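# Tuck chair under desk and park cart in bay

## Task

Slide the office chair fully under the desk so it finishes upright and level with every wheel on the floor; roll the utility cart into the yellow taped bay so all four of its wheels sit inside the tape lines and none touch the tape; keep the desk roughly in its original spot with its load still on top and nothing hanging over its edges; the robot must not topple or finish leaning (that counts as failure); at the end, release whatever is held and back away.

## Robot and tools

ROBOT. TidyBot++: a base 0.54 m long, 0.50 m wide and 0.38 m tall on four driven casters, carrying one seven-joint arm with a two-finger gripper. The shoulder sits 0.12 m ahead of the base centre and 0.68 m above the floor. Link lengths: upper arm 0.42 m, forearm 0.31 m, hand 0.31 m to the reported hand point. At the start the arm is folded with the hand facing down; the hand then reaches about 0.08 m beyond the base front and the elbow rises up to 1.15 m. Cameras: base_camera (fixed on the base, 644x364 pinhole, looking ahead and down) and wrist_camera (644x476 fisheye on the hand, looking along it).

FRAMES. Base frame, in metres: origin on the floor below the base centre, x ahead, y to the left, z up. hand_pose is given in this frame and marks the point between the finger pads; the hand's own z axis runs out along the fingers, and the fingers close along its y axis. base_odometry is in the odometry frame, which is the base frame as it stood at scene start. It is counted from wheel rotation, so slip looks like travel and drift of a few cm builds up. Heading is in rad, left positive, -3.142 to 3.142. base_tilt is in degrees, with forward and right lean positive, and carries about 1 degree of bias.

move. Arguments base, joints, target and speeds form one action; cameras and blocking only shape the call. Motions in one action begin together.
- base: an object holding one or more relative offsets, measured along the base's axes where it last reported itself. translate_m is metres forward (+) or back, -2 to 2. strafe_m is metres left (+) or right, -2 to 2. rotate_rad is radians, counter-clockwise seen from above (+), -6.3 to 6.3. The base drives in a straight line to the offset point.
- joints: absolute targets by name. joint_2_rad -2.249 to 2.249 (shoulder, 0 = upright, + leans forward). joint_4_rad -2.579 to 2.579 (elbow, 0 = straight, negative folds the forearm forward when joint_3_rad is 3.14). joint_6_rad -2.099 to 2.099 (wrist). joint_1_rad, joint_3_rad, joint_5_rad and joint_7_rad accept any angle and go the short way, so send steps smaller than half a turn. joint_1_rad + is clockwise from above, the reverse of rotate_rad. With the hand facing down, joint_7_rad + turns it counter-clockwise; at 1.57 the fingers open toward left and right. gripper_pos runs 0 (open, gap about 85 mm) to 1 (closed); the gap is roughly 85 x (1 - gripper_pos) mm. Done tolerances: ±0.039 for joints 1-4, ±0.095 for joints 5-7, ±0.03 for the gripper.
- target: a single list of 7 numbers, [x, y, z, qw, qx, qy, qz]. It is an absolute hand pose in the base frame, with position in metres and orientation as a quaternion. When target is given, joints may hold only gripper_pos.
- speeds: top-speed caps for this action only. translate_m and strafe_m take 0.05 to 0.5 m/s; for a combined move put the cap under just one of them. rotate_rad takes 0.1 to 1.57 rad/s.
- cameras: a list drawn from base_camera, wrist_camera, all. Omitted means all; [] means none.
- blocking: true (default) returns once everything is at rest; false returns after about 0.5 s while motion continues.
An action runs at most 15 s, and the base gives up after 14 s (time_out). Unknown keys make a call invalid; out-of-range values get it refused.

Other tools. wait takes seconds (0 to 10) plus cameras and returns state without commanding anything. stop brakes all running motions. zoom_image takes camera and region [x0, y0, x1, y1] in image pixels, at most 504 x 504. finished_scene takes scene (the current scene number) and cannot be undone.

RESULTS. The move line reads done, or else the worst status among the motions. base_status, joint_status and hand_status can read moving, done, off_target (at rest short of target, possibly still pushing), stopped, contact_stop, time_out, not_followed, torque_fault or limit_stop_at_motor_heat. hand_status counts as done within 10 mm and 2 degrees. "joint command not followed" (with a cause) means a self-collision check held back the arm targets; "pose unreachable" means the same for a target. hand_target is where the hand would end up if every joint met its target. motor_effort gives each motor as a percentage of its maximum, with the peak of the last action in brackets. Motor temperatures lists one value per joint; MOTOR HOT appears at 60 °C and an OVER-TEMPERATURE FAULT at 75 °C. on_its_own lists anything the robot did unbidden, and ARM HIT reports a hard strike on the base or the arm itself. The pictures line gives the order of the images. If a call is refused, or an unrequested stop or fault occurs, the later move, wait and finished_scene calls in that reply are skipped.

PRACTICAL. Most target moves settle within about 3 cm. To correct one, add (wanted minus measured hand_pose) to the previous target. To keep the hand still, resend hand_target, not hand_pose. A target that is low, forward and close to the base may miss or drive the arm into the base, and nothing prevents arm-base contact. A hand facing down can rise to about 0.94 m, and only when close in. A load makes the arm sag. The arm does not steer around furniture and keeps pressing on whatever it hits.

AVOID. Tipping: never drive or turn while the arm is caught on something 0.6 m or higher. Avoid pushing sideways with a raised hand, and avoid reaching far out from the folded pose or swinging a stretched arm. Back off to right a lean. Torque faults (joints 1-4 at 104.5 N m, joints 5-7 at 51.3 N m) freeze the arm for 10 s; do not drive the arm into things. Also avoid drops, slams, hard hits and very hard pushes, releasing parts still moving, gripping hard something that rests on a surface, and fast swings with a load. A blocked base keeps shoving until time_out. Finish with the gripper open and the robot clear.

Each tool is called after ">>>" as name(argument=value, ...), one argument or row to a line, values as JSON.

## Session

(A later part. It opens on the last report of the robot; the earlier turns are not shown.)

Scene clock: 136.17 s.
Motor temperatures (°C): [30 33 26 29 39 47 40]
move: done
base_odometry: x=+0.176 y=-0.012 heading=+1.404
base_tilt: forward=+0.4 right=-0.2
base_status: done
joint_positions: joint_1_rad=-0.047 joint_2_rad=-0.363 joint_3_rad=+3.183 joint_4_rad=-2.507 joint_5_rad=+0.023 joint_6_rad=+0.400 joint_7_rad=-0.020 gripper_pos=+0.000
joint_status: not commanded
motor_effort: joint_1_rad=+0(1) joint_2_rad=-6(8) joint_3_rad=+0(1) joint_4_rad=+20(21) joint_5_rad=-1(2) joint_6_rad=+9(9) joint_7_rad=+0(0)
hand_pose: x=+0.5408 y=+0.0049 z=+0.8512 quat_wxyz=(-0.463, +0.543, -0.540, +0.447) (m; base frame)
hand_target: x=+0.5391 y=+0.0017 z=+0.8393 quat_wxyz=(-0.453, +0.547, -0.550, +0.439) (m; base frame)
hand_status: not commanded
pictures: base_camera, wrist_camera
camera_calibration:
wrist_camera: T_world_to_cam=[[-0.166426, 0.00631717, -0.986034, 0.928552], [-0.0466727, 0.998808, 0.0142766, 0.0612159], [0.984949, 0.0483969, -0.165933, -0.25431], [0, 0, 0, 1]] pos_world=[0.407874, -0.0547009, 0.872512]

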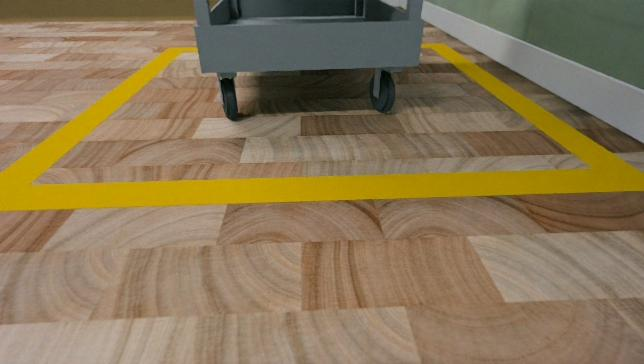

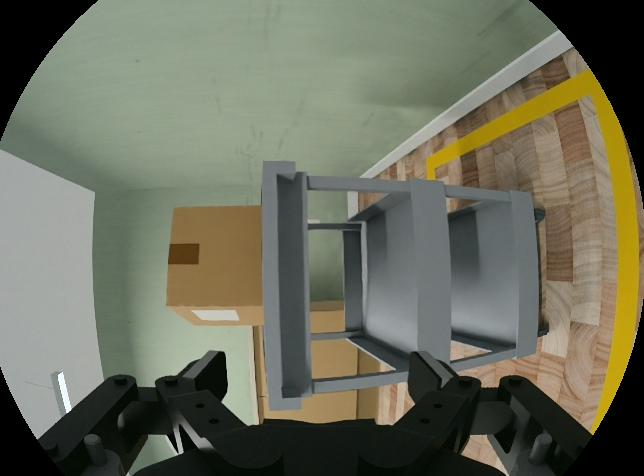

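>>> move(
  base={"rotate_rad":2.35},
  joints={"joint_7_rad":1.55},
)

Scene clock: 139.10 s.
Motor temperatures (°C): [30 33 26 29 39 47 40]
move: done
base_odometry: x=+0.176 y=-0.012 heading=-2.529
base_tilt: forward=+0.4 right=-0.2
base_status: done
joint_positions: joint_1_rad=-0.047 joint_2_rad=-0.363 joint_3_rad=+3.183 joint_4_rad=-2.507 joint_5_rad=+0.023 joint_6_rad=+0.400 joint_7_rad=+1.501 gripper_pos=+0.000
joint_status: all done
motor_effort: joint_1_rad=+0(1) joint_2_rad=-6(7) joint_3_rad=+0(2) joint_4_rad=+20(20) joint_5_rad=+0(2) joint_6_rad=+9(9) joint_7_rad=+0(1)
hand_pose: x=+0.5408 y=+0.0048 z=+0.8512 quat_wxyz=(-0.027, +0.765, -0.017, +0.643) (m; base frame)
hand_target: x=+0.5391 y=+0.0017 z=+0.8393 quat_wxyz=(-0.010, +0.776, -0.002, +0.631) (m; base frame)
hand_status: not commanded
pictures: base_camera, wrist_camera
camera_calibration:
wrist_camera: T_world_to_cam=[[0.0151552, -0.998095, -0.0598002, 0.0467985], [-0.202045, 0.0555164, -0.977801, 0.994302], [0.979259, 0.0269011, -0.200819, -0.221432], [0, 0, 0, 1]] pos_world=[0.417024, -0.00253392, 0.930561]

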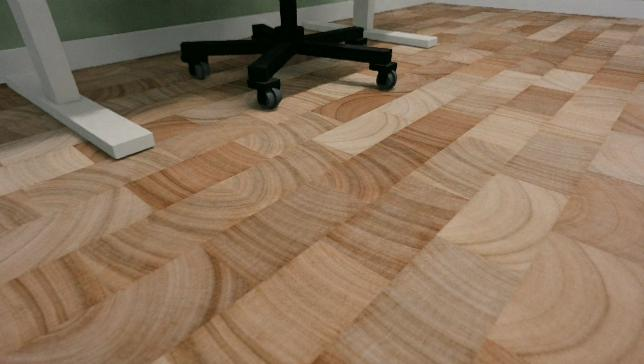

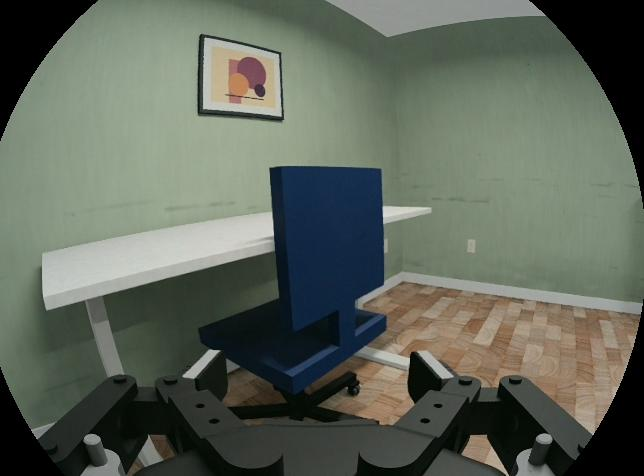

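>>> zoom_image(
  camera="wrist_camera",
  region=[190, 150, 440, 430],
)

Scaled by 1.800.

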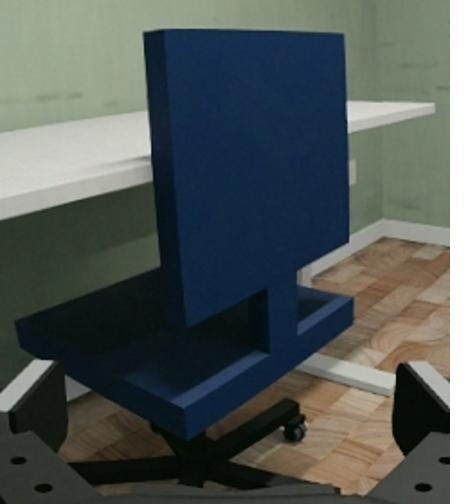

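>>> finished_scene(
  scene=2,
)

The scene is finished: the task was done.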